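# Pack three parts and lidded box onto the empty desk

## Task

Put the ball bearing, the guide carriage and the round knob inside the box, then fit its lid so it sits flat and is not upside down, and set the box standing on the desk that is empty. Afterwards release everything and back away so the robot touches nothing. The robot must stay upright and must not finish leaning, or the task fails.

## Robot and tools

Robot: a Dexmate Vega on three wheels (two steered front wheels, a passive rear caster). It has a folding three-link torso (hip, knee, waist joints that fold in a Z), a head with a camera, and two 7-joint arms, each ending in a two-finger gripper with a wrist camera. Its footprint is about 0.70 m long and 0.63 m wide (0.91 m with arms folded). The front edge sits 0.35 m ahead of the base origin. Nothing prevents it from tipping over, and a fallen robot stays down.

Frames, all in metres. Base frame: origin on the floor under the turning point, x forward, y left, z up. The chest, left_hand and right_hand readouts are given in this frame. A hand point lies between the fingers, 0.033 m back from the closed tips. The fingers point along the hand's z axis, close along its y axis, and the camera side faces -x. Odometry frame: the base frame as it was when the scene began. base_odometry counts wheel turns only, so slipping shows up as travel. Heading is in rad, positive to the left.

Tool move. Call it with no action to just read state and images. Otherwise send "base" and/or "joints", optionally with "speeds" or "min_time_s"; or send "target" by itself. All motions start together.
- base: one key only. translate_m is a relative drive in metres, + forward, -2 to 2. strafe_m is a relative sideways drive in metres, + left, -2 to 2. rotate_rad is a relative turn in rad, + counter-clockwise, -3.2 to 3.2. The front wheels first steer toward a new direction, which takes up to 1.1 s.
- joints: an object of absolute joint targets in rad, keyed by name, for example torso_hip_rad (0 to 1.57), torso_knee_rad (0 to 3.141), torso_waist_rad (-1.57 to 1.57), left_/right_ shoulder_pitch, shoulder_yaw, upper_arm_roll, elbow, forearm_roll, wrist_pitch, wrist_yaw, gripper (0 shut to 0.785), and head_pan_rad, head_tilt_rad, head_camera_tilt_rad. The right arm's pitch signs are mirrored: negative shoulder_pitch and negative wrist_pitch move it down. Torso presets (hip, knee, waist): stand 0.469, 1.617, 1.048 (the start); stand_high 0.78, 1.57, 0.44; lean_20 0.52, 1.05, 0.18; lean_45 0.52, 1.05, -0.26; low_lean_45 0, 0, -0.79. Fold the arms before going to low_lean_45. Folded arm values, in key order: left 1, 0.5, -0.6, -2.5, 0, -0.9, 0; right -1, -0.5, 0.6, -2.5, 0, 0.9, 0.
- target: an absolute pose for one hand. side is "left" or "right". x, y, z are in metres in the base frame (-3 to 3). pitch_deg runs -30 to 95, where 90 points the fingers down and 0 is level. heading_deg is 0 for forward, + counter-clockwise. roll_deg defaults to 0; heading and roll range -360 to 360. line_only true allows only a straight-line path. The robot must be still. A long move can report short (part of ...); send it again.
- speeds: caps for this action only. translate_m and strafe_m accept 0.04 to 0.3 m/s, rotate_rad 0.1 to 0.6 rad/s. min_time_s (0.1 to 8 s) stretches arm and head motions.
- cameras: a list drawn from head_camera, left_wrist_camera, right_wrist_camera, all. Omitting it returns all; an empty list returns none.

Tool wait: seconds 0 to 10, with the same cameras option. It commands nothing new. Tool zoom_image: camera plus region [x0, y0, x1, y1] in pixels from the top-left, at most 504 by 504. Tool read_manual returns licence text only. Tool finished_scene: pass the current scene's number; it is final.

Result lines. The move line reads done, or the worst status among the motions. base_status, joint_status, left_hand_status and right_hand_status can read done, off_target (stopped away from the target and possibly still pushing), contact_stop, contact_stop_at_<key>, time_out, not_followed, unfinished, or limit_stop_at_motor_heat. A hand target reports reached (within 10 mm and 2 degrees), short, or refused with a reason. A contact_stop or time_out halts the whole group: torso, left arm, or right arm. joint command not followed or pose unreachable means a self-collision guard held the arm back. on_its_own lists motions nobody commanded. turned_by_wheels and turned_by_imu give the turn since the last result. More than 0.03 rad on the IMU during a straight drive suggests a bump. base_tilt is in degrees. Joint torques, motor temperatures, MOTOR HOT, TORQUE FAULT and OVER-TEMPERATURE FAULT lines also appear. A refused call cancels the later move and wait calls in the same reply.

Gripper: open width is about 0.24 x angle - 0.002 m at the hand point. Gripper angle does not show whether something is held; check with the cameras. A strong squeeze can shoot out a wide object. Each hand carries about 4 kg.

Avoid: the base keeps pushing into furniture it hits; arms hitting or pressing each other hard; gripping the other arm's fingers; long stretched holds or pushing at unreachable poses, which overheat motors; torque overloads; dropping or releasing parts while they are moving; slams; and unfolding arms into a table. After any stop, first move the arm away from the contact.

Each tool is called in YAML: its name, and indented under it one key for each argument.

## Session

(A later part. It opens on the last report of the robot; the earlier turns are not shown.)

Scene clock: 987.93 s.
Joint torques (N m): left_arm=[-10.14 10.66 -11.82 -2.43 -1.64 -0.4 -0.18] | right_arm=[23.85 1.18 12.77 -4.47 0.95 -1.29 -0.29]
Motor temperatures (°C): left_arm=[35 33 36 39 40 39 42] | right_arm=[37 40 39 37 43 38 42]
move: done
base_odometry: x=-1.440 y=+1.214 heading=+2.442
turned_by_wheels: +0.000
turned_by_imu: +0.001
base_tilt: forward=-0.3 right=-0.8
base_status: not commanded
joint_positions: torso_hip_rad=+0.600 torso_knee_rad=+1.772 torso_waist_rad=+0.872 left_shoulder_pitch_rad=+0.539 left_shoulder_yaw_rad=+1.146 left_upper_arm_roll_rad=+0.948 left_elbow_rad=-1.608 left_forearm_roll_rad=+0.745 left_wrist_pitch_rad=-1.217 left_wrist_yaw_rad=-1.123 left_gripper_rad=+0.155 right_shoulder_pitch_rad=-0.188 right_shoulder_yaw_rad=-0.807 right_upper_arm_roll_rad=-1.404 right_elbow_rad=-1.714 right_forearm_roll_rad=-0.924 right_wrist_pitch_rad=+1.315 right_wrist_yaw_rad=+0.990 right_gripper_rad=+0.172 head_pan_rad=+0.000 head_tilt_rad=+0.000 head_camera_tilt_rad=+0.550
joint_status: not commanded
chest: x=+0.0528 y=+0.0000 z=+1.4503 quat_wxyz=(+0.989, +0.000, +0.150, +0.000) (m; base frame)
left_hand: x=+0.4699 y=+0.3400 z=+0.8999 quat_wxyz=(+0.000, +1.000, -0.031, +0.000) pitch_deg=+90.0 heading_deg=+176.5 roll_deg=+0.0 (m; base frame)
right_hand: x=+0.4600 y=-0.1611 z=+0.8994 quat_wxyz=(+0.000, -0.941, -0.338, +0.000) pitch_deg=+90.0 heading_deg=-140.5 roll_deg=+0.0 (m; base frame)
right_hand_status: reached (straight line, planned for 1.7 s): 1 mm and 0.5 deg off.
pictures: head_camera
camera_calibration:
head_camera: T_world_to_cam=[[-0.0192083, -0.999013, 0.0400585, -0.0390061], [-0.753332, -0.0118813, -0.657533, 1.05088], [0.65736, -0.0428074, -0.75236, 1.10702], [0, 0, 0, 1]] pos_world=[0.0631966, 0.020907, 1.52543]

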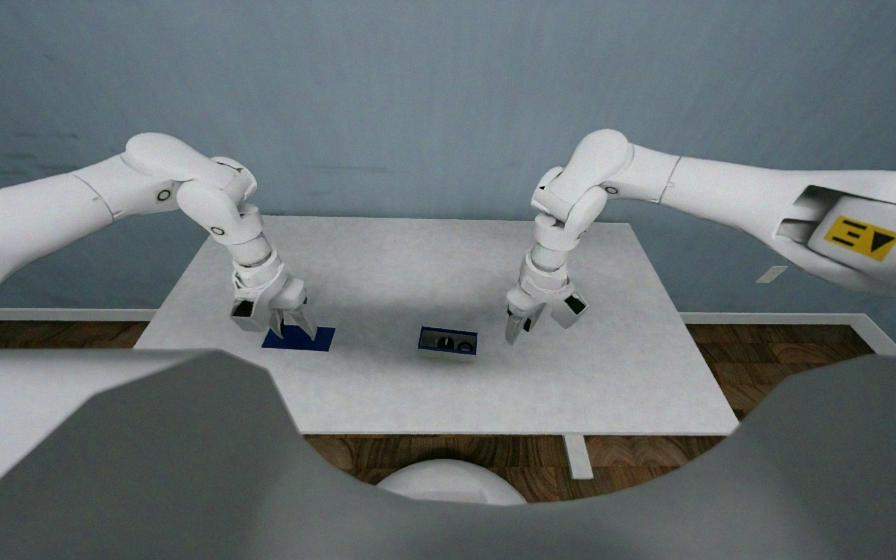

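move:
  target: {"side": "right", "x": 0.47, "y": -0.10, "z": 0.90, "pitch_deg": 90, "heading_deg": 262, "line_only": true}
  cameras: ["head_camera"]

Scene clock: 994.83 s.
Joint torques (N m): left_arm=[-9.45 11 -12.19 -4.54 -1.02 -0.06 -0.43] | right_arm=[24.82 3.04 6.82 -4.38 -0.63 -0.01 -0.19]
Motor temperatures (°C): left_arm=[35 33 36 39 40 39 42] | right_arm=[37 40 39 37 43 38 42]
move: done
base_odometry: x=-1.440 y=+1.214 heading=+2.442
turned_by_wheels: +0.000
turned_by_imu: +0.001
base_tilt: forward=-0.3 right=-0.8
base_status: not commanded
joint_positions: torso_hip_rad=+0.600 torso_knee_rad=+1.772 torso_waist_rad=+0.872 left_shoulder_pitch_rad=+0.539 left_shoulder_yaw_rad=+1.146 left_upper_arm_roll_rad=+0.948 left_elbow_rad=-1.608 left_forearm_roll_rad=+0.745 left_wrist_pitch_rad=-1.217 left_wrist_yaw_rad=-1.123 left_gripper_rad=+0.155 right_shoulder_pitch_rad=+0.198 right_shoulder_yaw_rad=-0.580 right_upper_arm_roll_rad=-1.888 right_elbow_rad=-1.860 right_forearm_roll_rad=-2.066 right_wrist_pitch_rad=+1.226 right_wrist_yaw_rad=-0.281 right_gripper_rad=+0.172 head_pan_rad=+0.000 head_tilt_rad=+0.000 head_camera_tilt_rad=+0.550
joint_status: not commanded
chest: x=+0.0528 y=+0.0000 z=+1.4503 quat_wxyz=(+0.989, +0.000, +0.150, +0.000) (m; base frame)
left_hand: x=+0.4699 y=+0.3400 z=+0.8999 quat_wxyz=(+0.000, +1.000, -0.031, +0.000) pitch_deg=+90.0 heading_deg=+176.5 roll_deg=+0.0 (m; base frame)
right_hand: x=+0.4699 y=-0.1002 z=+0.8998 quat_wxyz=(+0.000, -0.756, -0.654, +0.000) pitch_deg=+90.0 heading_deg=-98.3 roll_deg=+0.0 (m; base frame)
right_hand_status: reached (straight line, planned for 4.3 s): 0 mm and 0.3 deg off.
pictures: head_camera
camera_calibration:
head_camera: T_world_to_cam=[[-0.0192083, -0.999013, 0.0400599, -0.0390083], [-0.753382, -0.011879, -0.657476, 1.05079], [0.657303, -0.0428094, -0.75241, 1.1071], [0, 0, 0, 1]] pos_world=[0.063196, 0.020907, 1.52543]

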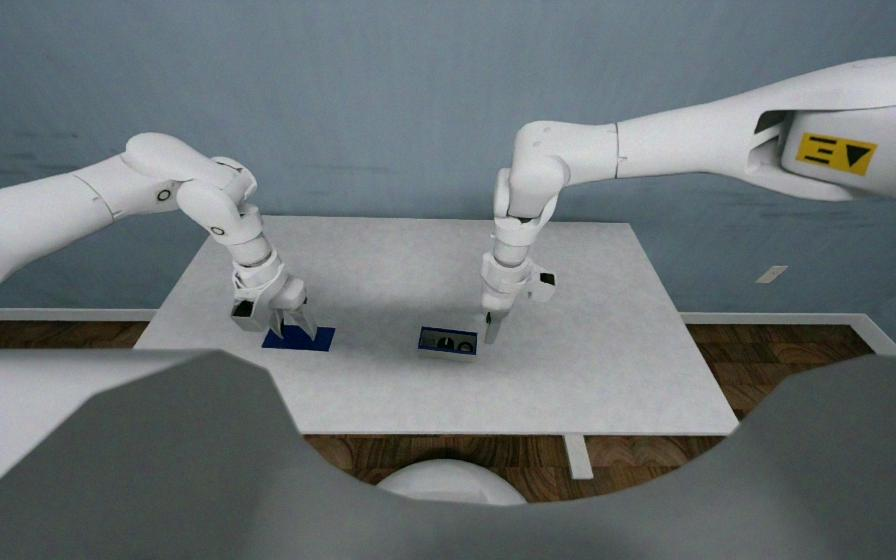

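move:
  joints: {"right_gripper_rad": 0.36}
  cameras: []

move:
  target: {"side": "right", "x": 0.51, "y": 0.003, "z": 0.87, "pitch_deg": 90, "heading_deg": 262.3, "line_only": true}
  cameras: ["head_camera", "right_wrist_camera"]

zoom_image:
  camera: "right_wrist_camera"
  region: [180, 150, 500, 400]

Scene clock: 1000.90 s.
Joint torques (N m): left_arm=[-7.52 10.72 -13.28 -1.92 -0.66 -0.17 -0.59] | right_arm=[25.33 2.58 6.89 -2.19 -0.55 0.34 -0.18]
Motor temperatures (°C): left_arm=[35 33 36 39 40 39 42] | right_arm=[37 40 39 37 43 38 42]
move: done
base_odometry: x=-1.440 y=+1.214 heading=+2.442
turned_by_wheels: +0.000
turned_by_imu: +0.001
base_tilt: forward=-0.3 right=-0.8
base_status: not commanded
joint_positions: torso_hip_rad=+0.600 torso_knee_rad=+1.772 torso_waist_rad=+0.872 left_shoulder_pitch_rad=+0.539 left_shoulder_yaw_rad=+1.146 left_upper_arm_roll_rad=+0.948 left_elbow_rad=-1.608 left_forearm_roll_rad=+0.745 left_wrist_pitch_rad=-1.217 left_wrist_yaw_rad=-1.123 left_gripper_rad=+0.155 right_shoulder_pitch_rad=+0.200 right_shoulder_yaw_rad=-0.579 right_upper_arm_roll_rad=-1.891 right_elbow_rad=-1.861 right_forearm_roll_rad=-2.071 right_wrist_pitch_rad=+1.224 right_wrist_yaw_rad=-0.287 right_gripper_rad=+0.360 head_pan_rad=+0.000 head_tilt_rad=+0.000 head_camera_tilt_rad=+0.550
joint_status: all done
chest: x=+0.0528 y=+0.0000 z=+1.4503 quat_wxyz=(+0.989, +0.000, +0.150, +0.000) (m; base frame)
left_hand: x=+0.4699 y=+0.3400 z=+0.8999 quat_wxyz=(+0.000, +1.000, -0.031, +0.000) pitch_deg=+90.0 heading_deg=+176.5 roll_deg=+0.0 (m; base frame)
right_hand: x=+0.4698 y=-0.1001 z=+0.8999 quat_wxyz=(+0.000, -0.755, -0.656, +0.000) pitch_deg=+90.0 heading_deg=-98.0 roll_deg=+0.0 (m; base frame)
pictures: none
No camera images: "cameras" was empty.

Scene clock: 1004.33 s.
Joint torques (N m): left_arm=[-9.17 10.64 -12.13 -4.49 -0.95 -0.08 -0.11] | right_arm=[12.62 2.9 7.09 3.93 -0.61 -0.09 -0.08]
Motor temperatures (°C): left_arm=[35 33 36 39 40 39 42] | right_arm=[37 40 39 37 43 38 42]
move: done
base_odometry: x=-1.440 y=+1.214 heading=+2.442
turned_by_wheels: +0.000
turned_by_imu: +0.000
base_tilt: forward=-0.3 right=-0.8
base_status: not commanded
joint_positions: torso_hip_rad=+0.600 torso_knee_rad=+1.772 torso_waist_rad=+0.872 left_shoulder_pitch_rad=+0.539 left_shoulder_yaw_rad=+1.146 left_upper_arm_roll_rad=+0.948 left_elbow_rad=-1.608 left_forearm_roll_rad=+0.745 left_wrist_pitch_rad=-1.217 left_wrist_yaw_rad=-1.123 left_gripper_rad=+0.155 right_shoulder_pitch_rad=+0.123 right_shoulder_yaw_rad=-0.170 right_upper_arm_roll_rad=-1.888 right_elbow_rad=-1.379 right_forearm_roll_rad=-2.148 right_wrist_pitch_rad=+1.161 right_wrist_yaw_rad=-0.429 right_gripper_rad=+0.360 head_pan_rad=+0.000 head_tilt_rad=+0.000 head_camera_tilt_rad=+0.550
joint_status: not commanded
chest: x=+0.0528 y=+0.0000 z=+1.4503 quat_wxyz=(+0.989, +0.000, +0.150, +0.000) (m; base frame)
left_hand: x=+0.4699 y=+0.3400 z=+0.8999 quat_wxyz=(+0.000, +1.000, -0.031, +0.000) pitch_deg=+90.0 heading_deg=+176.5 roll_deg=+0.0 (m; base frame)
right_hand: x=+0.5097 y=+0.0018 z=+0.8704 quat_wxyz=(+0.000, -0.753, -0.658, +0.000) pitch_deg=+90.0 heading_deg=-97.7 roll_deg=+0.0 (m; base frame)
right_hand_status: reached (straight line, planned for 1.9 s): 1 mm and 0.0 deg off.
pictures: head_camera, right_wrist_camera
camera_calibration:
head_camera: T_world_to_cam=[[-0.0192083, -0.999013, 0.0400599, -0.0390083], [-0.753382, -0.011879, -0.657476, 1.05079], [0.657303, -0.0428094, -0.75241, 1.1071], [0, 0, 0, 1]] pos_world=[0.063196, 0.020907, 1.52543]
right_wrist_camera: T_world_to_cam=[[-0.992582, 0.117452, 0.0314032, 0.473574], [0.119114, 0.991203, 0.0576971, -0.0435341], [-0.0243503, 0.0610097, -0.99784, 1.02522], [0, 0, 0, 1]] pos_world=[0.500211, -0.0750194, 1.01065]

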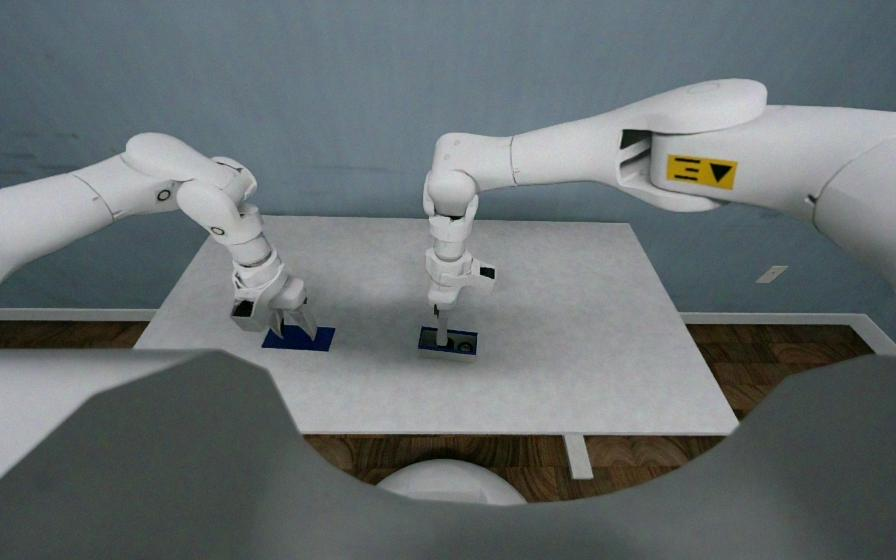

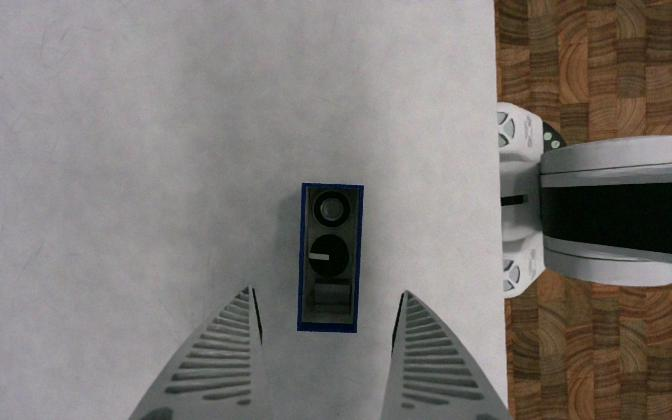

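Scaled by 1.575 from the camera's 672x420 image, which has a finer 960x600 frame.

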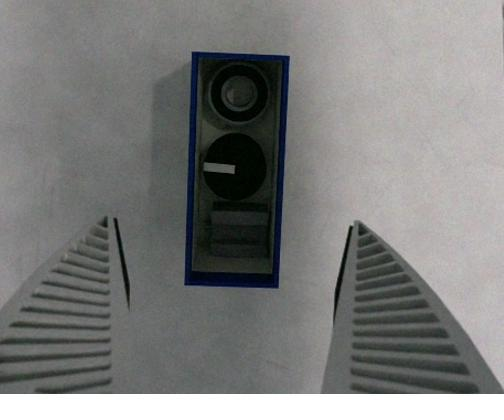

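move:
  target: {"side": "right", "x": 0.506, "y": -0.0072, "z": 0.82, "pitch_deg": 90, "heading_deg": 261.0, "line_only": true}
  cameras: ["head_camera", "right_wrist_camera"]

zoom_image:
  camera: "right_wrist_camera"
  region: [200, 170, 460, 390]

Scene clock: 1026.40 s.
Joint torques (N m): left_arm=[-7.86 12.36 -10.72 -1.74 -1.91 -0.37 -0.58] | right_arm=[12.09 1.8 6.84 2.76 -0.74 -0.63 0.43]
Motor temperatures (°C): left_arm=[35 33 37 39 40 39 42] | right_arm=[37 40 38 37 43 38 42]
move: done
base_odometry: x=-1.440 y=+1.214 heading=+2.442
turned_by_wheels: +0.000
turned_by_imu: +0.001
base_tilt: forward=-0.2 right=-0.8
base_status: not commanded
joint_positions: torso_hip_rad=+0.600 torso_knee_rad=+1.772 torso_waist_rad=+0.872 left_shoulder_pitch_rad=+0.539 left_shoulder_yaw_rad=+1.146 left_upper_arm_roll_rad=+0.948 left_elbow_rad=-1.608 left_forearm_roll_rad=+0.745 left_wrist_pitch_rad=-1.217 left_wrist_yaw_rad=-1.123 left_gripper_rad=+0.155 right_shoulder_pitch_rad=+0.035 right_shoulder_yaw_rad=-0.153 right_upper_arm_roll_rad=-1.915 right_elbow_rad=-1.286 right_forearm_roll_rad=-2.182 right_wrist_pitch_rad=+1.094 right_wrist_yaw_rad=-0.404 right_gripper_rad=+0.360 head_pan_rad=+0.000 head_tilt_rad=+0.000 head_camera_tilt_rad=+0.550
joint_status: not commanded
chest: x=+0.0528 y=+0.0000 z=+1.4503 quat_wxyz=(+0.989, +0.000, +0.150, +0.000) (m; base frame)
left_hand: x=+0.4699 y=+0.3400 z=+0.8999 quat_wxyz=(+0.000, +1.000, -0.031, +0.000) pitch_deg=+90.0 heading_deg=+176.5 roll_deg=+0.0 (m; base frame)
right_hand: x=+0.5063 y=-0.0065 z=+0.8230 quat_wxyz=(+0.000, -0.760, -0.650, +0.000) pitch_deg=+90.0 heading_deg=-98.9 roll_deg=+0.0 (m; base frame)
right_hand_status: reached (straight line, planned for 0.7 s): 3 mm and 0.1 deg off.
pictures: head_camera, right_wrist_camera
camera_calibration:
head_camera: T_world_to_cam=[[-0.0192083, -0.999013, 0.0400599, -0.0390083], [-0.753382, -0.011879, -0.657476, 1.05079], [0.657303, -0.0428094, -0.75241, 1.1071], [0, 0, 0, 1]] pos_world=[0.063196, 0.020907, 1.52543]
right_wrist_camera: T_world_to_cam=[[-0.989831, 0.138696, 0.0315972, 0.471346], [0.14035, 0.988397, 0.0580834, -0.0432342], [-0.0231746, 0.0619274, -0.997812, 0.977869], [0, 0, 0, 1]] pos_world=[0.495282, -0.0831984, 0.963347]

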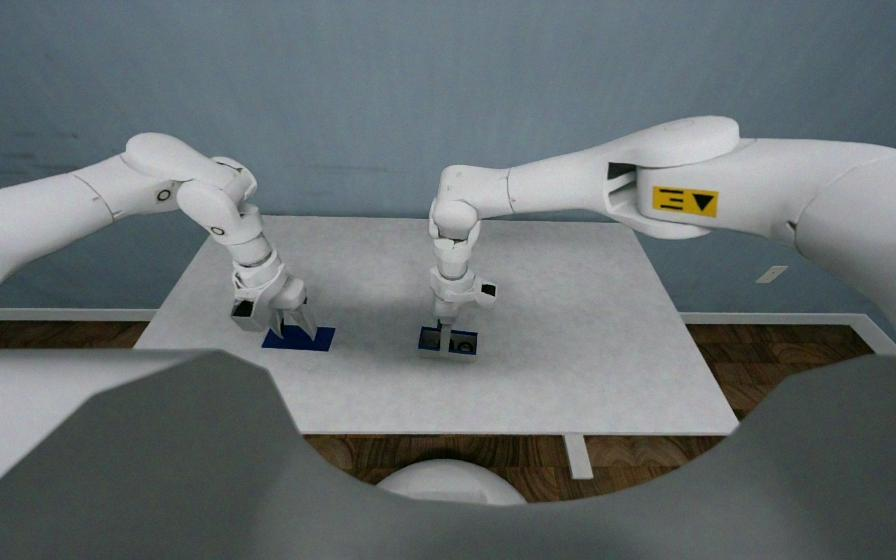

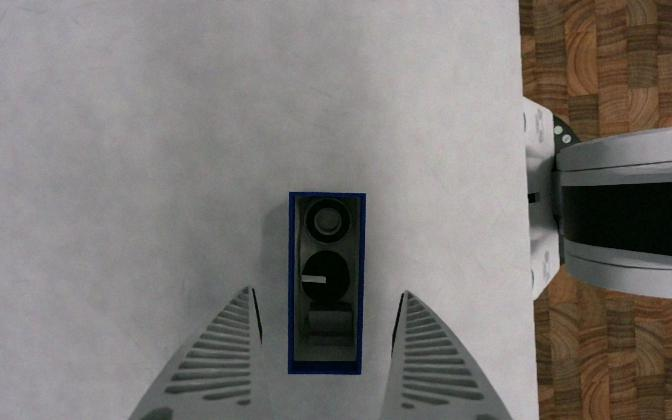

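Scaled by 1.938 from the camera's 672x420 image, which has a finer 960x600 frame.

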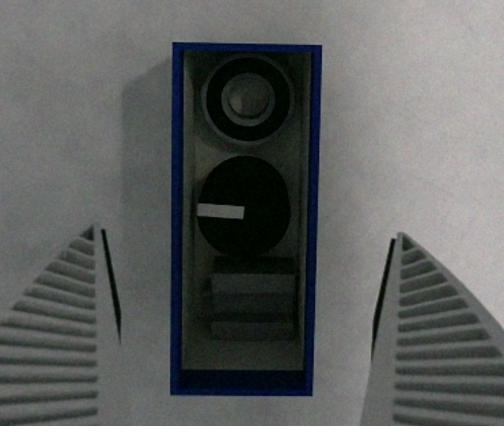

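move:
  target: {"side": "right", "x": 0.5068, "y": -0.0075, "z": 0.785, "pitch_deg": 90, "heading_deg": 261.0, "line_only": true}
  cameras: ["head_camera", "right_wrist_camera"]

zoom_image:
  camera: "right_wrist_camera"
  region: [200, 170, 460, 420]

Scene clock: 1035.30 s.
Joint torques (N m): left_arm=[-9.77 10.85 -12.72 -4.33 -0.61 -0.18 -0.23] | right_arm=[12.19 2.04 5.61 2.37 -1.16 -0.1 0.02]
Motor temperatures (°C): left_arm=[35 33 37 39 40 39 42] | right_arm=[37 40 38 37 43 38 42]
move: done
base_odometry: x=-1.440 y=+1.214 heading=+2.442
turned_by_wheels: +0.000
turned_by_imu: +0.001
base_tilt: forward=-0.4 right=-0.7
base_status: not commanded
joint_positions: torso_hip_rad=+0.600 torso_knee_rad=+1.772 torso_waist_rad=+0.872 left_shoulder_pitch_rad=+0.539 left_shoulder_yaw_rad=+1.146 left_upper_arm_roll_rad=+0.948 left_elbow_rad=-1.608 left_forearm_roll_rad=+0.745 left_wrist_pitch_rad=-1.217 left_wrist_yaw_rad=-1.123 left_gripper_rad=+0.155 right_shoulder_pitch_rad=-0.032 right_shoulder_yaw_rad=-0.101 right_upper_arm_roll_rad=-1.950 right_elbow_rad=-1.155 right_forearm_roll_rad=-2.229 right_wrist_pitch_rad=+1.015 right_wrist_yaw_rad=-0.430 right_gripper_rad=+0.360 head_pan_rad=+0.000 head_tilt_rad=+0.000 head_camera_tilt_rad=+0.550
joint_status: not commanded
chest: x=+0.0528 y=+0.0000 z=+1.4503 quat_wxyz=(+0.989, +0.000, +0.150, +0.000) (m; base frame)
left_hand: x=+0.4699 y=+0.3400 z=+0.8999 quat_wxyz=(+0.000, +1.000, -0.031, +0.000) pitch_deg=+90.0 heading_deg=+176.5 roll_deg=+0.0 (m; base frame)
right_hand: x=+0.5068 y=-0.0074 z=+0.7866 quat_wxyz=(+0.000, -0.760, -0.649, +0.000) pitch_deg=+90.0 heading_deg=-99.0 roll_deg=+0.0 (m; base frame)
right_hand_status: reached (straight line, planned for 0.8 s): 2 mm and 0.0 deg off.
pictures: head_camera, right_wrist_camera
camera_calibration:
head_camera: T_world_to_cam=[[-0.0192083, -0.999013, 0.0400599, -0.0390083], [-0.753382, -0.011879, -0.657476, 1.05079], [0.657303, -0.0428094, -0.75241, 1.1071], [0, 0, 0, 1]] pos_world=[0.063196, 0.020907, 1.52543]
right_wrist_camera: T_world_to_cam=[[-0.989638, 0.140093, 0.0314706, 0.473042], [0.141736, 0.988199, 0.0580766, -0.0410698], [-0.0229631, 0.0619354, -0.997816, 0.941505], [0, 0, 0, 1]] pos_world=[0.495581, -0.0839972, 0.926947]

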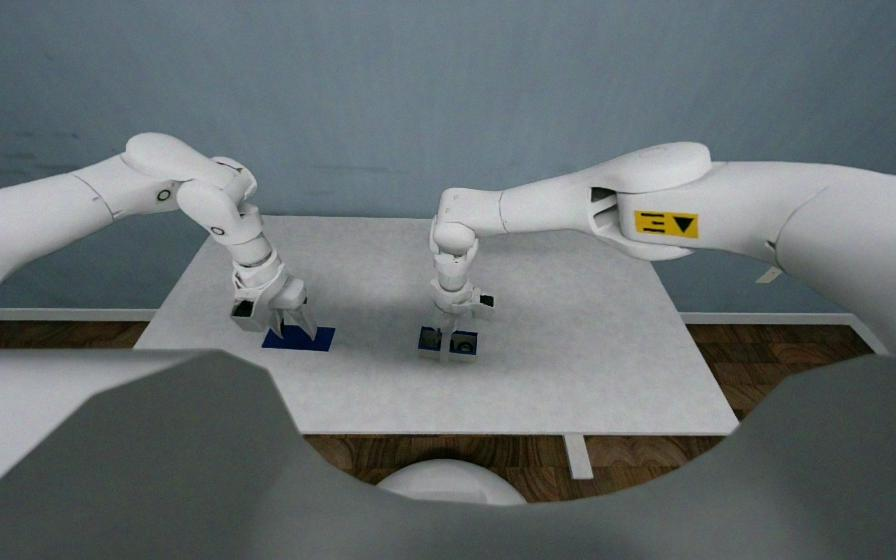

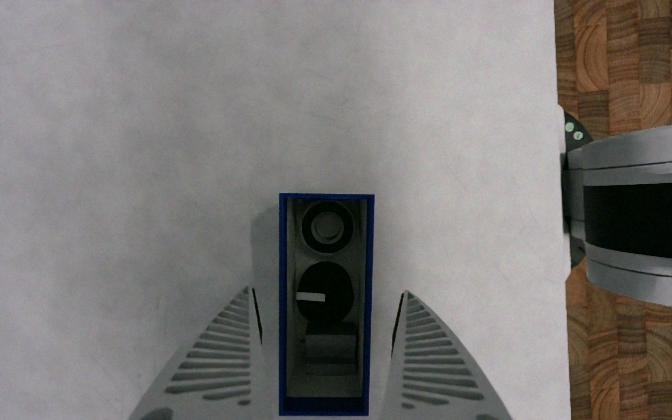

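Scaled by 1.938 from the camera's 672x420 image, which has a finer 960x600 frame.

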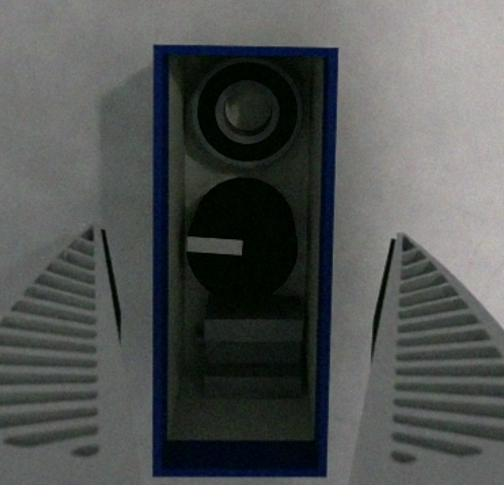

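move:
  target: {"side": "right", "x": 0.5076, "y": -0.0072, "z": 0.769, "pitch_deg": 90, "heading_deg": 261.0, "line_only": true}
  cameras: ["head_camera", "right_wrist_camera"]

zoom_image:
  camera: "right_wrist_camera"
  region: [200, 170, 460, 420]

zoom_image:
  camera: "head_camera"
  region: [390, 260, 520, 390]

Scene clock: 1044.60 s.
Joint torques (N m): left_arm=[-11.29 11.39 -12.54 -2.85 -0.69 -1.03 0.06] | right_arm=[12.68 5.05 5.36 3.53 -1.02 0.63 0.03]
Motor temperatures (°C): left_arm=[35 33 37 39 40 39 42] | right_arm=[37 40 38 37 43 38 42]
move: done
base_odometry: x=-1.440 y=+1.214 heading=+2.442
turned_by_wheels: +0.000
turned_by_imu: +0.001
base_tilt: forward=-0.3 right=-0.8
base_status: not commanded
joint_positions: torso_hip_rad=+0.600 torso_knee_rad=+1.772 torso_waist_rad=+0.872 left_shoulder_pitch_rad=+0.539 left_shoulder_yaw_rad=+1.146 left_upper_arm_roll_rad=+0.948 left_elbow_rad=-1.608 left_forearm_roll_rad=+0.745 left_wrist_pitch_rad=-1.217 left_wrist_yaw_rad=-1.123 left_gripper_rad=+0.155 right_shoulder_pitch_rad=-0.064 right_shoulder_yaw_rad=-0.069 right_upper_arm_roll_rad=-1.968 right_elbow_rad=-1.078 right_forearm_roll_rad=-2.254 right_wrist_pitch_rad=+0.973 right_wrist_yaw_rad=-0.451 right_gripper_rad=+0.360 head_pan_rad=+0.000 head_tilt_rad=+0.000 head_camera_tilt_rad=+0.550
joint_status: not commanded
chest: x=+0.0528 y=+0.0000 z=+1.4503 quat_wxyz=(+0.989, +0.000, +0.150, +0.000) (m; base frame)
left_hand: x=+0.4699 y=+0.3400 z=+0.8999 quat_wxyz=(+0.000, +1.000, -0.031, +0.000) pitch_deg=+90.0 heading_deg=+176.5 roll_deg=+0.0 (m; base frame)
right_hand: x=+0.5076 y=-0.0071 z=+0.7703 quat_wxyz=(+0.000, -0.760, -0.649, +0.000) pitch_deg=+90.0 heading_deg=-99.0 roll_deg=+0.0 (m; base frame)
right_hand_status: reached (straight line, planned for 0.6 s): 1 mm and 0.0 deg off.
pictures: head_camera, right_wrist_camera
camera_calibration:
head_camera: T_world_to_cam=[[-0.0192083, -0.999013, 0.0400599, -0.0390083], [-0.753382, -0.011879, -0.657476, 1.05079], [0.657303, -0.0428094, -0.75241, 1.1071], [0, 0, 0, 1]] pos_world=[0.063196, 0.020907, 1.52543]
right_wrist_camera: T_world_to_cam=[[-0.989652, 0.139999, 0.0314517, 0.474338], [0.141639, 0.988219, 0.0579804, -0.0402902], [-0.022964, 0.0618352, -0.997822, 0.925145], [0, 0, 0, 1]] pos_world=[0.496381, -0.0837977, 0.910547]

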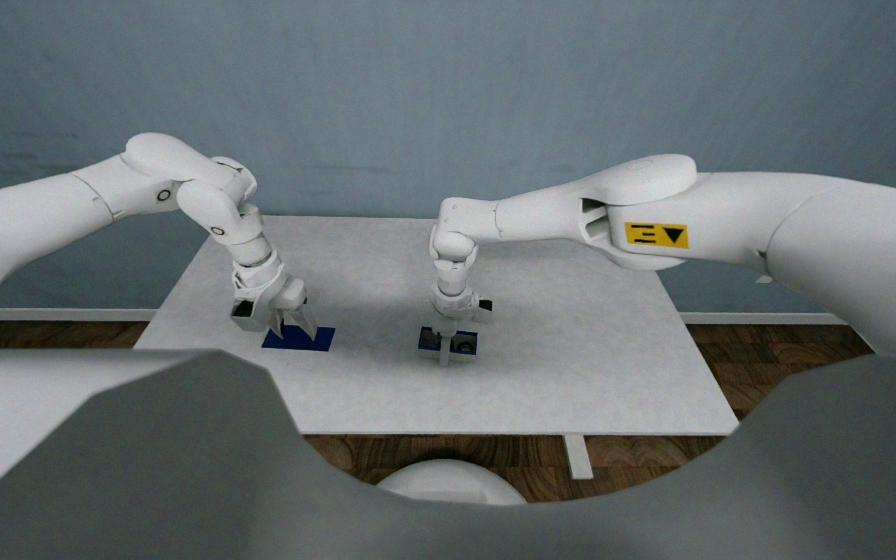

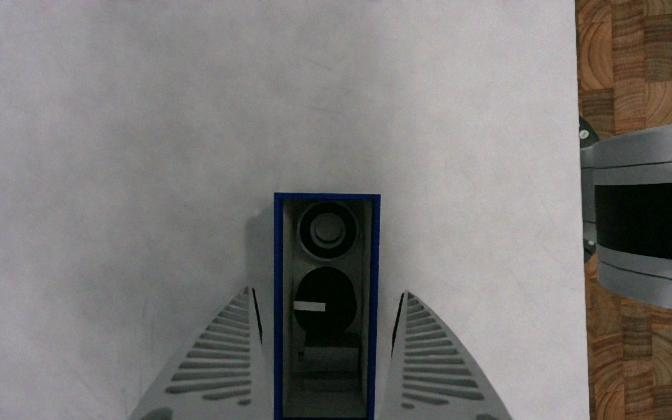

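Scaled by 1.938 from the camera's 672x420 image, which has a finer 960x600 frame.

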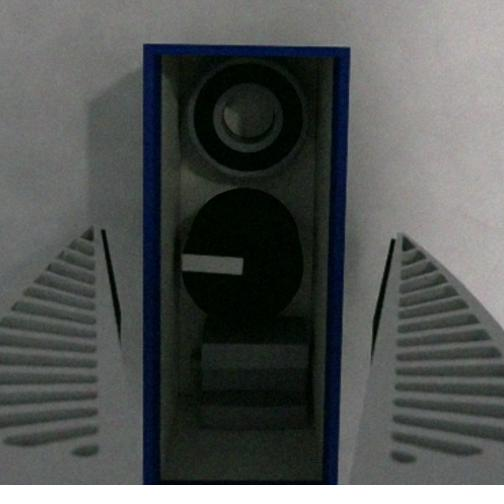

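Scaled by 3.877 from the camera's 896x560 image, which has a finer 960x600 frame.

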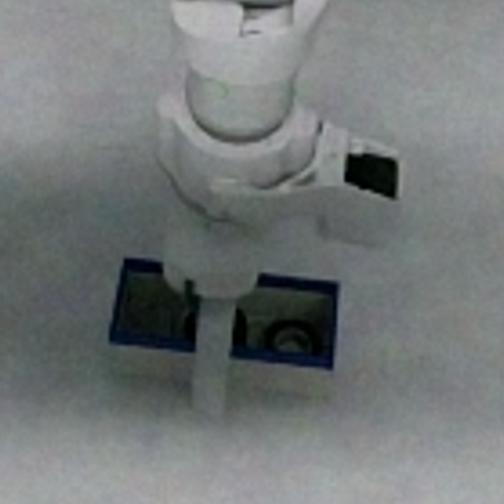

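move:
  joints: {"right_gripper_rad": 0.255}
  cameras: ["right_wrist_camera"]

zoom_image:
  camera: "right_wrist_camera"
  region: [200, 170, 460, 420]

Scene clock: 1046.40 s.
Joint torques (N m): left_arm=[-9.6 9.83 -11.17 -3.81 -1.13 -1.16 -0.21] | right_arm=[11 4.02 5.09 2.31 -1.09 -0.13 -0.44]
Motor temperatures (°C): left_arm=[35 33 37 39 40 39 42] | right_arm=[37 40 38 37 43 38 42]
move: done
base_odometry: x=-1.440 y=+1.214 heading=+2.442
turned_by_wheels: +0.000
turned_by_imu: +0.000
base_tilt: forward=-0.2 right=-0.8
base_status: not commanded
joint_positions: torso_hip_rad=+0.600 torso_knee_rad=+1.772 torso_waist_rad=+0.872 left_shoulder_pitch_rad=+0.539 left_shoulder_yaw_rad=+1.146 left_upper_arm_roll_rad=+0.948 left_elbow_rad=-1.608 left_forearm_roll_rad=+0.745 left_wrist_pitch_rad=-1.217 left_wrist_yaw_rad=-1.123 left_gripper_rad=+0.155 right_shoulder_pitch_rad=-0.067 right_shoulder_yaw_rad=-0.066 right_upper_arm_roll_rad=-1.969 right_elbow_rad=-1.073 right_forearm_roll_rad=-2.256 right_wrist_pitch_rad=+0.970 right_wrist_yaw_rad=-0.452 right_gripper_rad=+0.255 head_pan_rad=+0.000 head_tilt_rad=+0.000 head_camera_tilt_rad=+0.550
joint_status: all done
chest: x=+0.0528 y=+0.0000 z=+1.4503 quat_wxyz=(+0.989, +0.000, +0.150, +0.000) (m; base frame)
left_hand: x=+0.4699 y=+0.3400 z=+0.8999 quat_wxyz=(+0.000, +1.000, -0.031, +0.000) pitch_deg=+90.0 heading_deg=+176.5 roll_deg=+0.0 (m; base frame)
right_hand: x=+0.5076 y=-0.0072 z=+0.7691 quat_wxyz=(+0.000, -0.760, -0.649, +0.000) pitch_deg=+90.0 heading_deg=-99.0 roll_deg=+0.0 (m; base frame)
pictures: right_wrist_camera
camera_calibration:
right_wrist_camera: T_world_to_cam=[[-0.989652, 0.14, 0.0314378, 0.474386], [0.141637, 0.988225, 0.0578817, -0.0401349], [-0.0229641, 0.0617355, -0.997828, 0.924045], [0, 0, 0, 1]] pos_world=[0.496381, -0.0837981, 0.909447]

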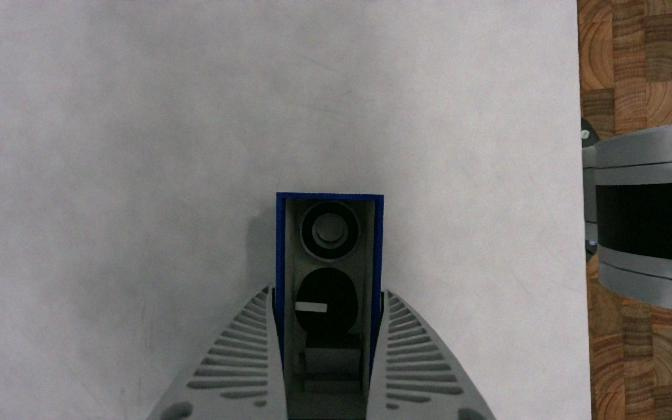

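Scaled by 1.938 from the camera's 672x420 image, which has a finer 960x600 frame.

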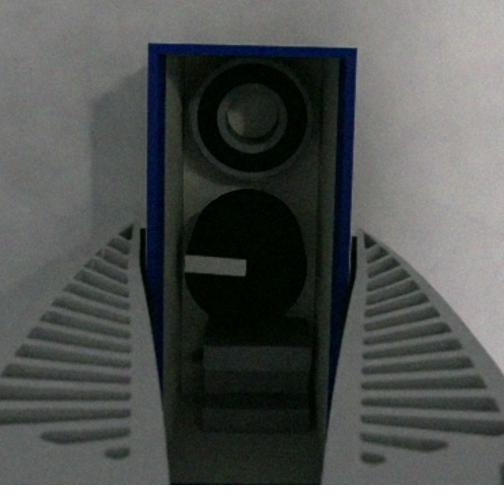

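move:
  joints: {"right_gripper_rad": 0.225}
  cameras: ["right_wrist_camera"]

zoom_image:
  camera: "right_wrist_camera"
  region: [200, 170, 460, 420]

move:
  joints: {"right_gripper_rad": 0.195}
  cameras: ["right_wrist_camera", "head_camera"]

zoom_image:
  camera: "right_wrist_camera"
  region: [200, 170, 460, 420]

zoom_image:
  camera: "head_camera"
  region: [390, 260, 520, 390]

Scene clock: 1049.00 s.
Joint torques (N m): left_arm=[-6.99 10.54 -11.01 -3.05 -1 -0.87 -0.48] | right_arm=[13.54 3.82 5.48 2.43 -1.04 0.15 0.11]
Motor temperatures (°C): left_arm=[35 33 37 39 40 39 42] | right_arm=[37 40 38 37 43 38 42]
move: done
base_odometry: x=-1.440 y=+1.214 heading=+2.442
turned_by_wheels: +0.000
turned_by_imu: +0.000
base_tilt: forward=-0.3 right=-0.7
base_status: not commanded
joint_positions: torso_hip_rad=+0.600 torso_knee_rad=+1.772 torso_waist_rad=+0.872 left_shoulder_pitch_rad=+0.539 left_shoulder_yaw_rad=+1.146 left_upper_arm_roll_rad=+0.948 left_elbow_rad=-1.608 left_forearm_roll_rad=+0.745 left_wrist_pitch_rad=-1.217 left_wrist_yaw_rad=-1.123 left_gripper_rad=+0.155 right_shoulder_pitch_rad=-0.067 right_shoulder_yaw_rad=-0.066 right_upper_arm_roll_rad=-1.969 right_elbow_rad=-1.073 right_forearm_roll_rad=-2.256 right_wrist_pitch_rad=+0.970 right_wrist_yaw_rad=-0.452 right_gripper_rad=+0.225 head_pan_rad=+0.000 head_tilt_rad=+0.000 head_camera_tilt_rad=+0.550
joint_status: all done
chest: x=+0.0528 y=+0.0000 z=+1.4503 quat_wxyz=(+0.989, +0.000, +0.150, +0.000) (m; base frame)
left_hand: x=+0.4699 y=+0.3400 z=+0.8999 quat_wxyz=(+0.000, +1.000, -0.031, +0.000) pitch_deg=+90.0 heading_deg=+176.5 roll_deg=+0.0 (m; base frame)
right_hand: x=+0.5076 y=-0.0072 z=+0.7691 quat_wxyz=(+0.000, -0.760, -0.649, +0.000) pitch_deg=+90.0 heading_deg=-99.0 roll_deg=+0.0 (m; base frame)
pictures: right_wrist_camera
camera_calibration:
right_wrist_camera: T_world_to_cam=[[-0.989666, 0.139904, 0.0314329, 0.474392], [0.141541, 0.988239, 0.0578841, -0.0400825], [-0.0229649, 0.061735, -0.997828, 0.923945], [0, 0, 0, 1]] pos_world=[0.496381, -0.0837981, 0.909347]

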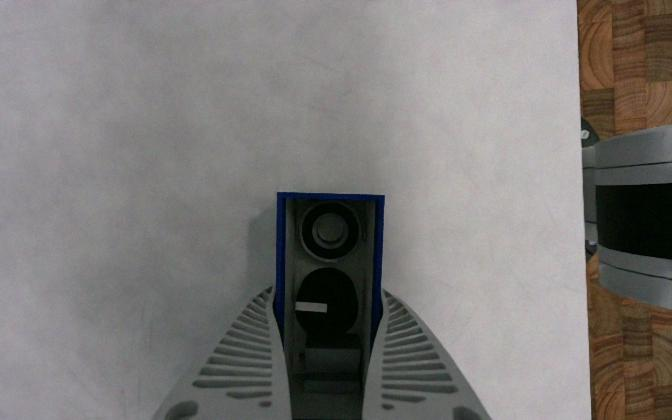

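Scaled by 1.938 from the camera's 672x420 image, which has a finer 960x600 frame.

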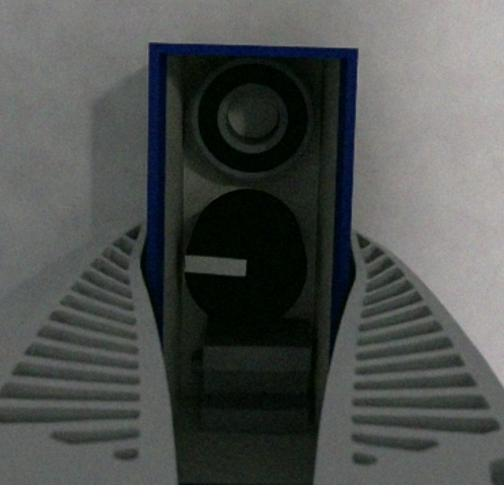

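Scene clock: 1049.43 s.
Joint torques (N m): left_arm=[-9.35 11.53 -14.05 -4.36 -1.32 -0.77 0] | right_arm=[13.61 2.75 6.95 2.19 -1.43 -0.6 -0.17]
Motor temperatures (°C): left_arm=[35 33 37 39 40 39 42] | right_arm=[37 40 38 37 43 38 42]
move: done
base_odometry: x=-1.440 y=+1.214 heading=+2.442
turned_by_wheels: +0.000
turned_by_imu: +0.000
base_tilt: forward=-0.3 right=-0.7
base_status: not commanded
joint_positions: torso_hip_rad=+0.600 torso_knee_rad=+1.772 torso_waist_rad=+0.872 left_shoulder_pitch_rad=+0.539 left_shoulder_yaw_rad=+1.146 left_upper_arm_roll_rad=+0.948 left_elbow_rad=-1.608 left_forearm_roll_rad=+0.745 left_wrist_pitch_rad=-1.217 left_wrist_yaw_rad=-1.123 left_gripper_rad=+0.155 right_shoulder_pitch_rad=-0.067 right_shoulder_yaw_rad=-0.066 right_upper_arm_roll_rad=-1.969 right_elbow_rad=-1.073 right_forearm_roll_rad=-2.256 right_wrist_pitch_rad=+0.970 right_wrist_yaw_rad=-0.452 right_gripper_rad=+0.195 head_pan_rad=+0.000 head_tilt_rad=+0.000 head_camera_tilt_rad=+0.550
joint_status: all done
chest: x=+0.0529 y=+0.0000 z=+1.4503 quat_wxyz=(+0.989, +0.000, +0.150, +0.000) (m; base frame)
left_hand: x=+0.4700 y=+0.3400 z=+0.8999 quat_wxyz=(+0.000, +1.000, -0.031, +0.000) pitch_deg=+90.0 heading_deg=+176.5 roll_deg=+0.0 (m; base frame)
right_hand: x=+0.5076 y=-0.0072 z=+0.7690 quat_wxyz=(+0.000, -0.760, -0.649, +0.000) pitch_deg=+90.0 heading_deg=-99.0 roll_deg=+0.0 (m; base frame)
pictures: head_camera, right_wrist_camera
camera_calibration:
head_camera: T_world_to_cam=[[-0.0192075, -0.999013, 0.0400606, -0.0390095], [-0.753382, -0.0118801, -0.657476, 1.05079], [0.657303, -0.0428094, -0.752409, 1.1071], [0, 0, 0, 1]] pos_world=[0.063196, 0.020907, 1.52543]
right_wrist_camera: T_world_to_cam=[[-0.989664, 0.139899, 0.0315317, 0.4743], [0.141541, 0.988239, 0.05787, -0.0400698], [-0.0230649, 0.0617348, -0.997826, 0.923993], [0, 0, 0, 1]] pos_world=[0.496381, -0.0837981, 0.909347]

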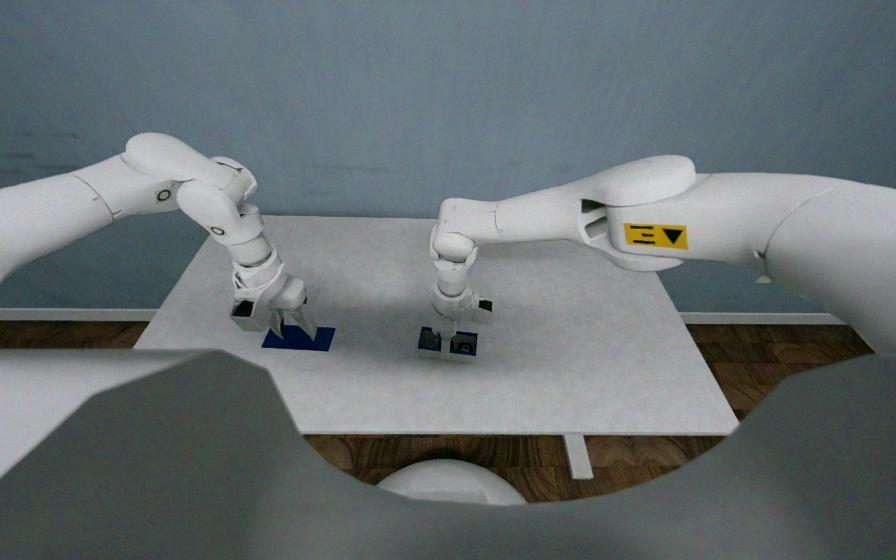

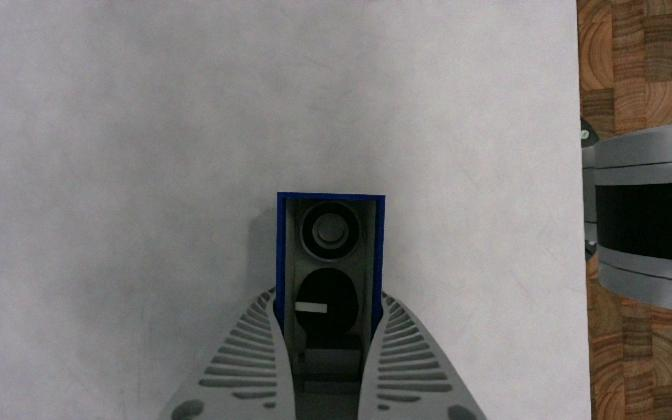

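Scaled by 1.938 from the camera's 672x420 image, which has a finer 960x600 frame.

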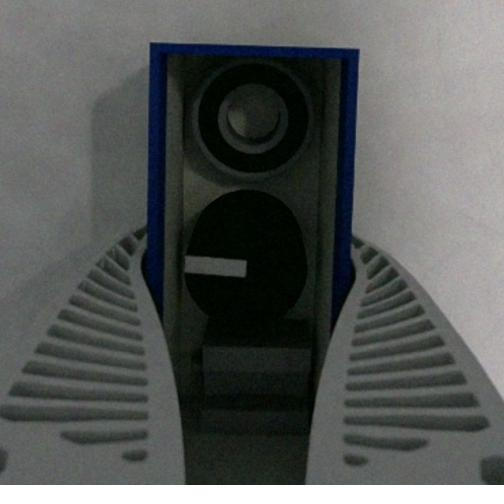

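Scaled by 3.877 from the camera's 896x560 image, which has a finer 960x600 frame.

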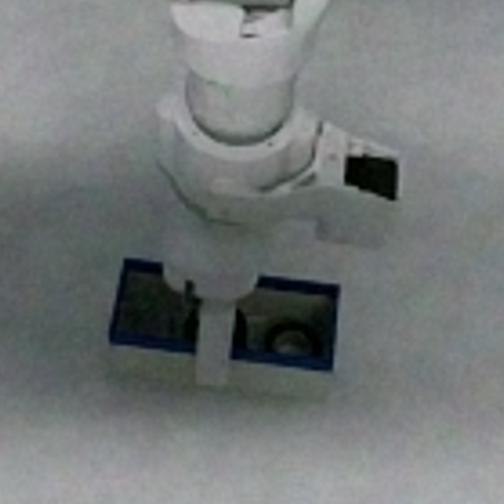

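move:
  joints: {"right_gripper_rad": 0.165}
  cameras: []

move:
  target: {"side": "right", "x": 0.5076, "y": -0.0072, "z": 0.782, "pitch_deg": 90, "heading_deg": 261.0, "line_only": true}
  cameras: ["head_camera", "right_wrist_camera"]

zoom_image:
  camera: "right_wrist_camera"
  region: [200, 170, 460, 420]

zoom_image:
  camera: "head_camera"
  region: [390, 260, 520, 390]

Scene clock: 1052.00 s.
Joint torques (N m): left_arm=[-10.11 10.98 -11.2 -4.6 -1.27 -0.94 0.04] | right_arm=[15.8 2.95 6.52 4.42 -0.92 0.09 -0.19]
Motor temperatures (°C): left_arm=[35 33 37 39 40 39 42] | right_arm=[37 40 38 37 43 38 42]
move: done
base_odometry: x=-1.440 y=+1.214 heading=+2.442
turned_by_wheels: +0.000
turned_by_imu: +0.000
base_tilt: forward=-0.2 right=-0.7
base_status: not commanded
joint_positions: torso_hip_rad=+0.600 torso_knee_rad=+1.772 torso_waist_rad=+0.872 left_shoulder_pitch_rad=+0.539 left_shoulder_yaw_rad=+1.146 left_upper_arm_roll_rad=+0.948 left_elbow_rad=-1.608 left_forearm_roll_rad=+0.745 left_wrist_pitch_rad=-1.217 left_wrist_yaw_rad=-1.123 left_gripper_rad=+0.155 right_shoulder_pitch_rad=-0.067 right_shoulder_yaw_rad=-0.066 right_upper_arm_roll_rad=-1.969 right_elbow_rad=-1.073 right_forearm_roll_rad=-2.256 right_wrist_pitch_rad=+0.970 right_wrist_yaw_rad=-0.452 right_gripper_rad=+0.165 head_pan_rad=+0.000 head_tilt_rad=+0.000 head_camera_tilt_rad=+0.550
joint_status: all done
chest: x=+0.0529 y=+0.0000 z=+1.4503 quat_wxyz=(+0.989, +0.000, +0.150, +0.000) (m; base frame)
left_hand: x=+0.4700 y=+0.3400 z=+0.8999 quat_wxyz=(+0.000, +1.000, -0.031, +0.000) pitch_deg=+90.0 heading_deg=+176.5 roll_deg=+0.0 (m; base frame)
right_hand: x=+0.5076 y=-0.0072 z=+0.7690 quat_wxyz=(+0.000, -0.760, -0.649, +0.000) pitch_deg=+90.0 heading_deg=-99.0 roll_deg=+0.0 (m; base frame)
pictures: none
No camera images: "cameras" was empty.

Scene clock: 1053.50 s.
Joint torques (N m): left_arm=[-9.37 9.34 -12.33 -2.03 -1.06 0 -0.55] | right_arm=[27.77 2.98 11 -4.17 -0.32 0.11 0.38]
Motor temperatures (°C): left_arm=[35 33 37 39 40 39 42] | right_arm=[37 40 38 37 43 38 42]
move: done
base_odometry: x=-1.440 y=+1.214 heading=+2.442
turned_by_wheels: +0.000
turned_by_imu: +0.000
base_tilt: forward=-0.2 right=-0.9
base_status: not commanded
joint_positions: torso_hip_rad=+0.600 torso_knee_rad=+1.772 torso_waist_rad=+0.872 left_shoulder_pitch_rad=+0.539 left_shoulder_yaw_rad=+1.146 left_upper_arm_roll_rad=+0.948 left_elbow_rad=-1.608 left_forearm_roll_rad=+0.745 left_wrist_pitch_rad=-1.217 left_wrist_yaw_rad=-1.123 left_gripper_rad=+0.155 right_shoulder_pitch_rad=-0.044 right_shoulder_yaw_rad=-0.088 right_upper_arm_roll_rad=-1.958 right_elbow_rad=-1.125 right_forearm_roll_rad=-2.239 right_wrist_pitch_rad=+0.999 right_wrist_yaw_rad=-0.440 right_gripper_rad=+0.165 head_pan_rad=+0.000 head_tilt_rad=+0.000 head_camera_tilt_rad=+0.550
joint_status: not commanded
chest: x=+0.0529 y=+0.0000 z=+1.4503 quat_wxyz=(+0.989, +0.000, +0.150, +0.000) (m; base frame)
left_hand: x=+0.4700 y=+0.3400 z=+0.8999 quat_wxyz=(+0.000, +1.000, -0.031, +0.000) pitch_deg=+90.0 heading_deg=+176.5 roll_deg=+0.0 (m; base frame)
right_hand: x=+0.5073 y=-0.0074 z=+0.7804 quat_wxyz=(+0.000, -0.760, -0.649, +0.000) pitch_deg=+90.0 heading_deg=-99.0 roll_deg=+0.0 (m; base frame)
right_hand_status: reached (straight line, planned for 0.5 s): 2 mm and 0.0 deg off.
pictures: head_camera, right_wrist_camera
camera_calibration:
head_camera: T_world_to_cam=[[-0.0192049, -0.999013, 0.0400589, -0.0390069], [-0.753425, -0.0118781, -0.657427, 1.05072], [0.657254, -0.0428071, -0.752453, 1.10717], [0, 0, 0, 1]] pos_world=[0.0631954, 0.020907, 1.52543]
right_wrist_camera: T_world_to_cam=[[-0.98964, 0.139991, 0.0318765, 0.473448], [0.141644, 0.988251, 0.057416, -0.0401338], [-0.0234642, 0.0613363, -0.997841, 0.935555], [0, 0, 0, 1]] pos_world=[0.496179, -0.0839997, 0.920748]

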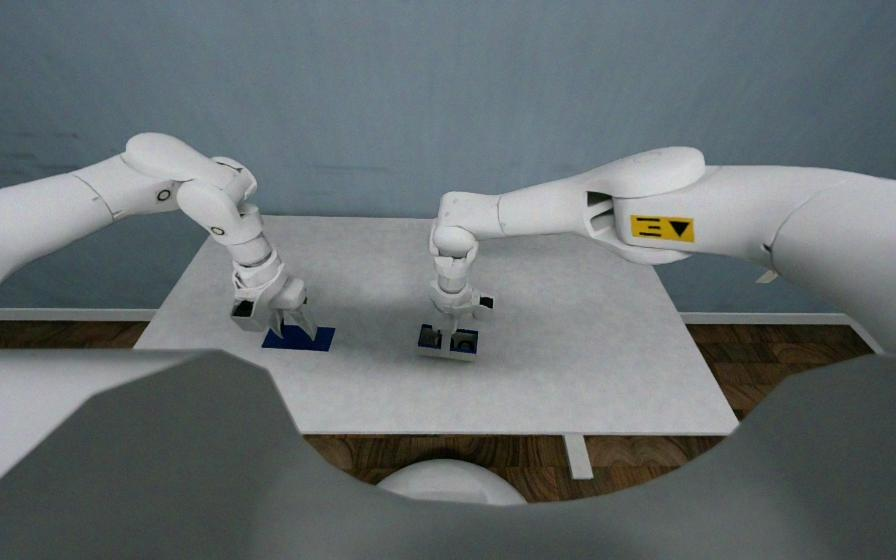

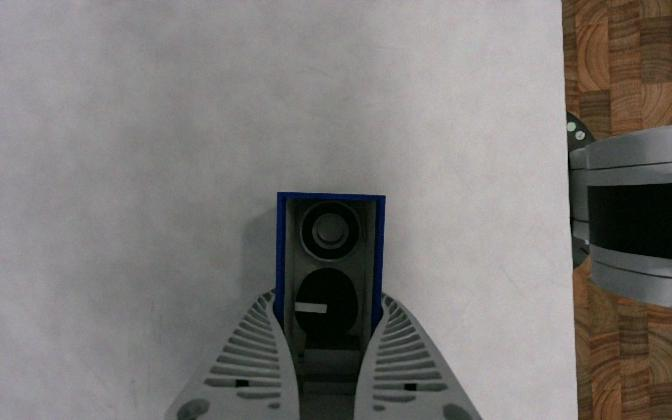

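Scaled by 1.938 from the camera's 672x420 image, which has a finer 960x600 frame.

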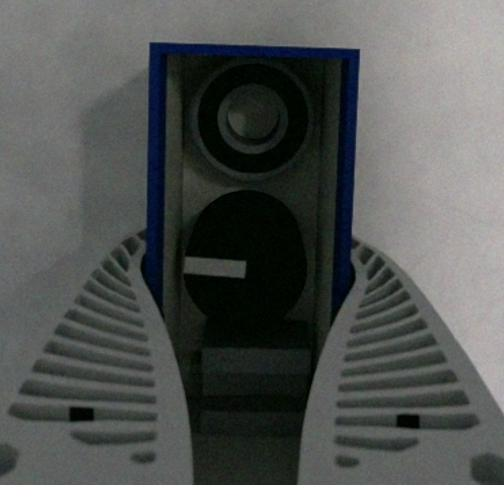

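Scaled by 3.877 from the camera's 896x560 image, which has a finer 960x600 frame.

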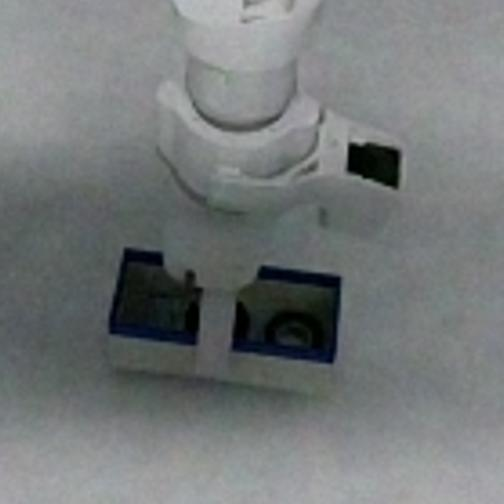

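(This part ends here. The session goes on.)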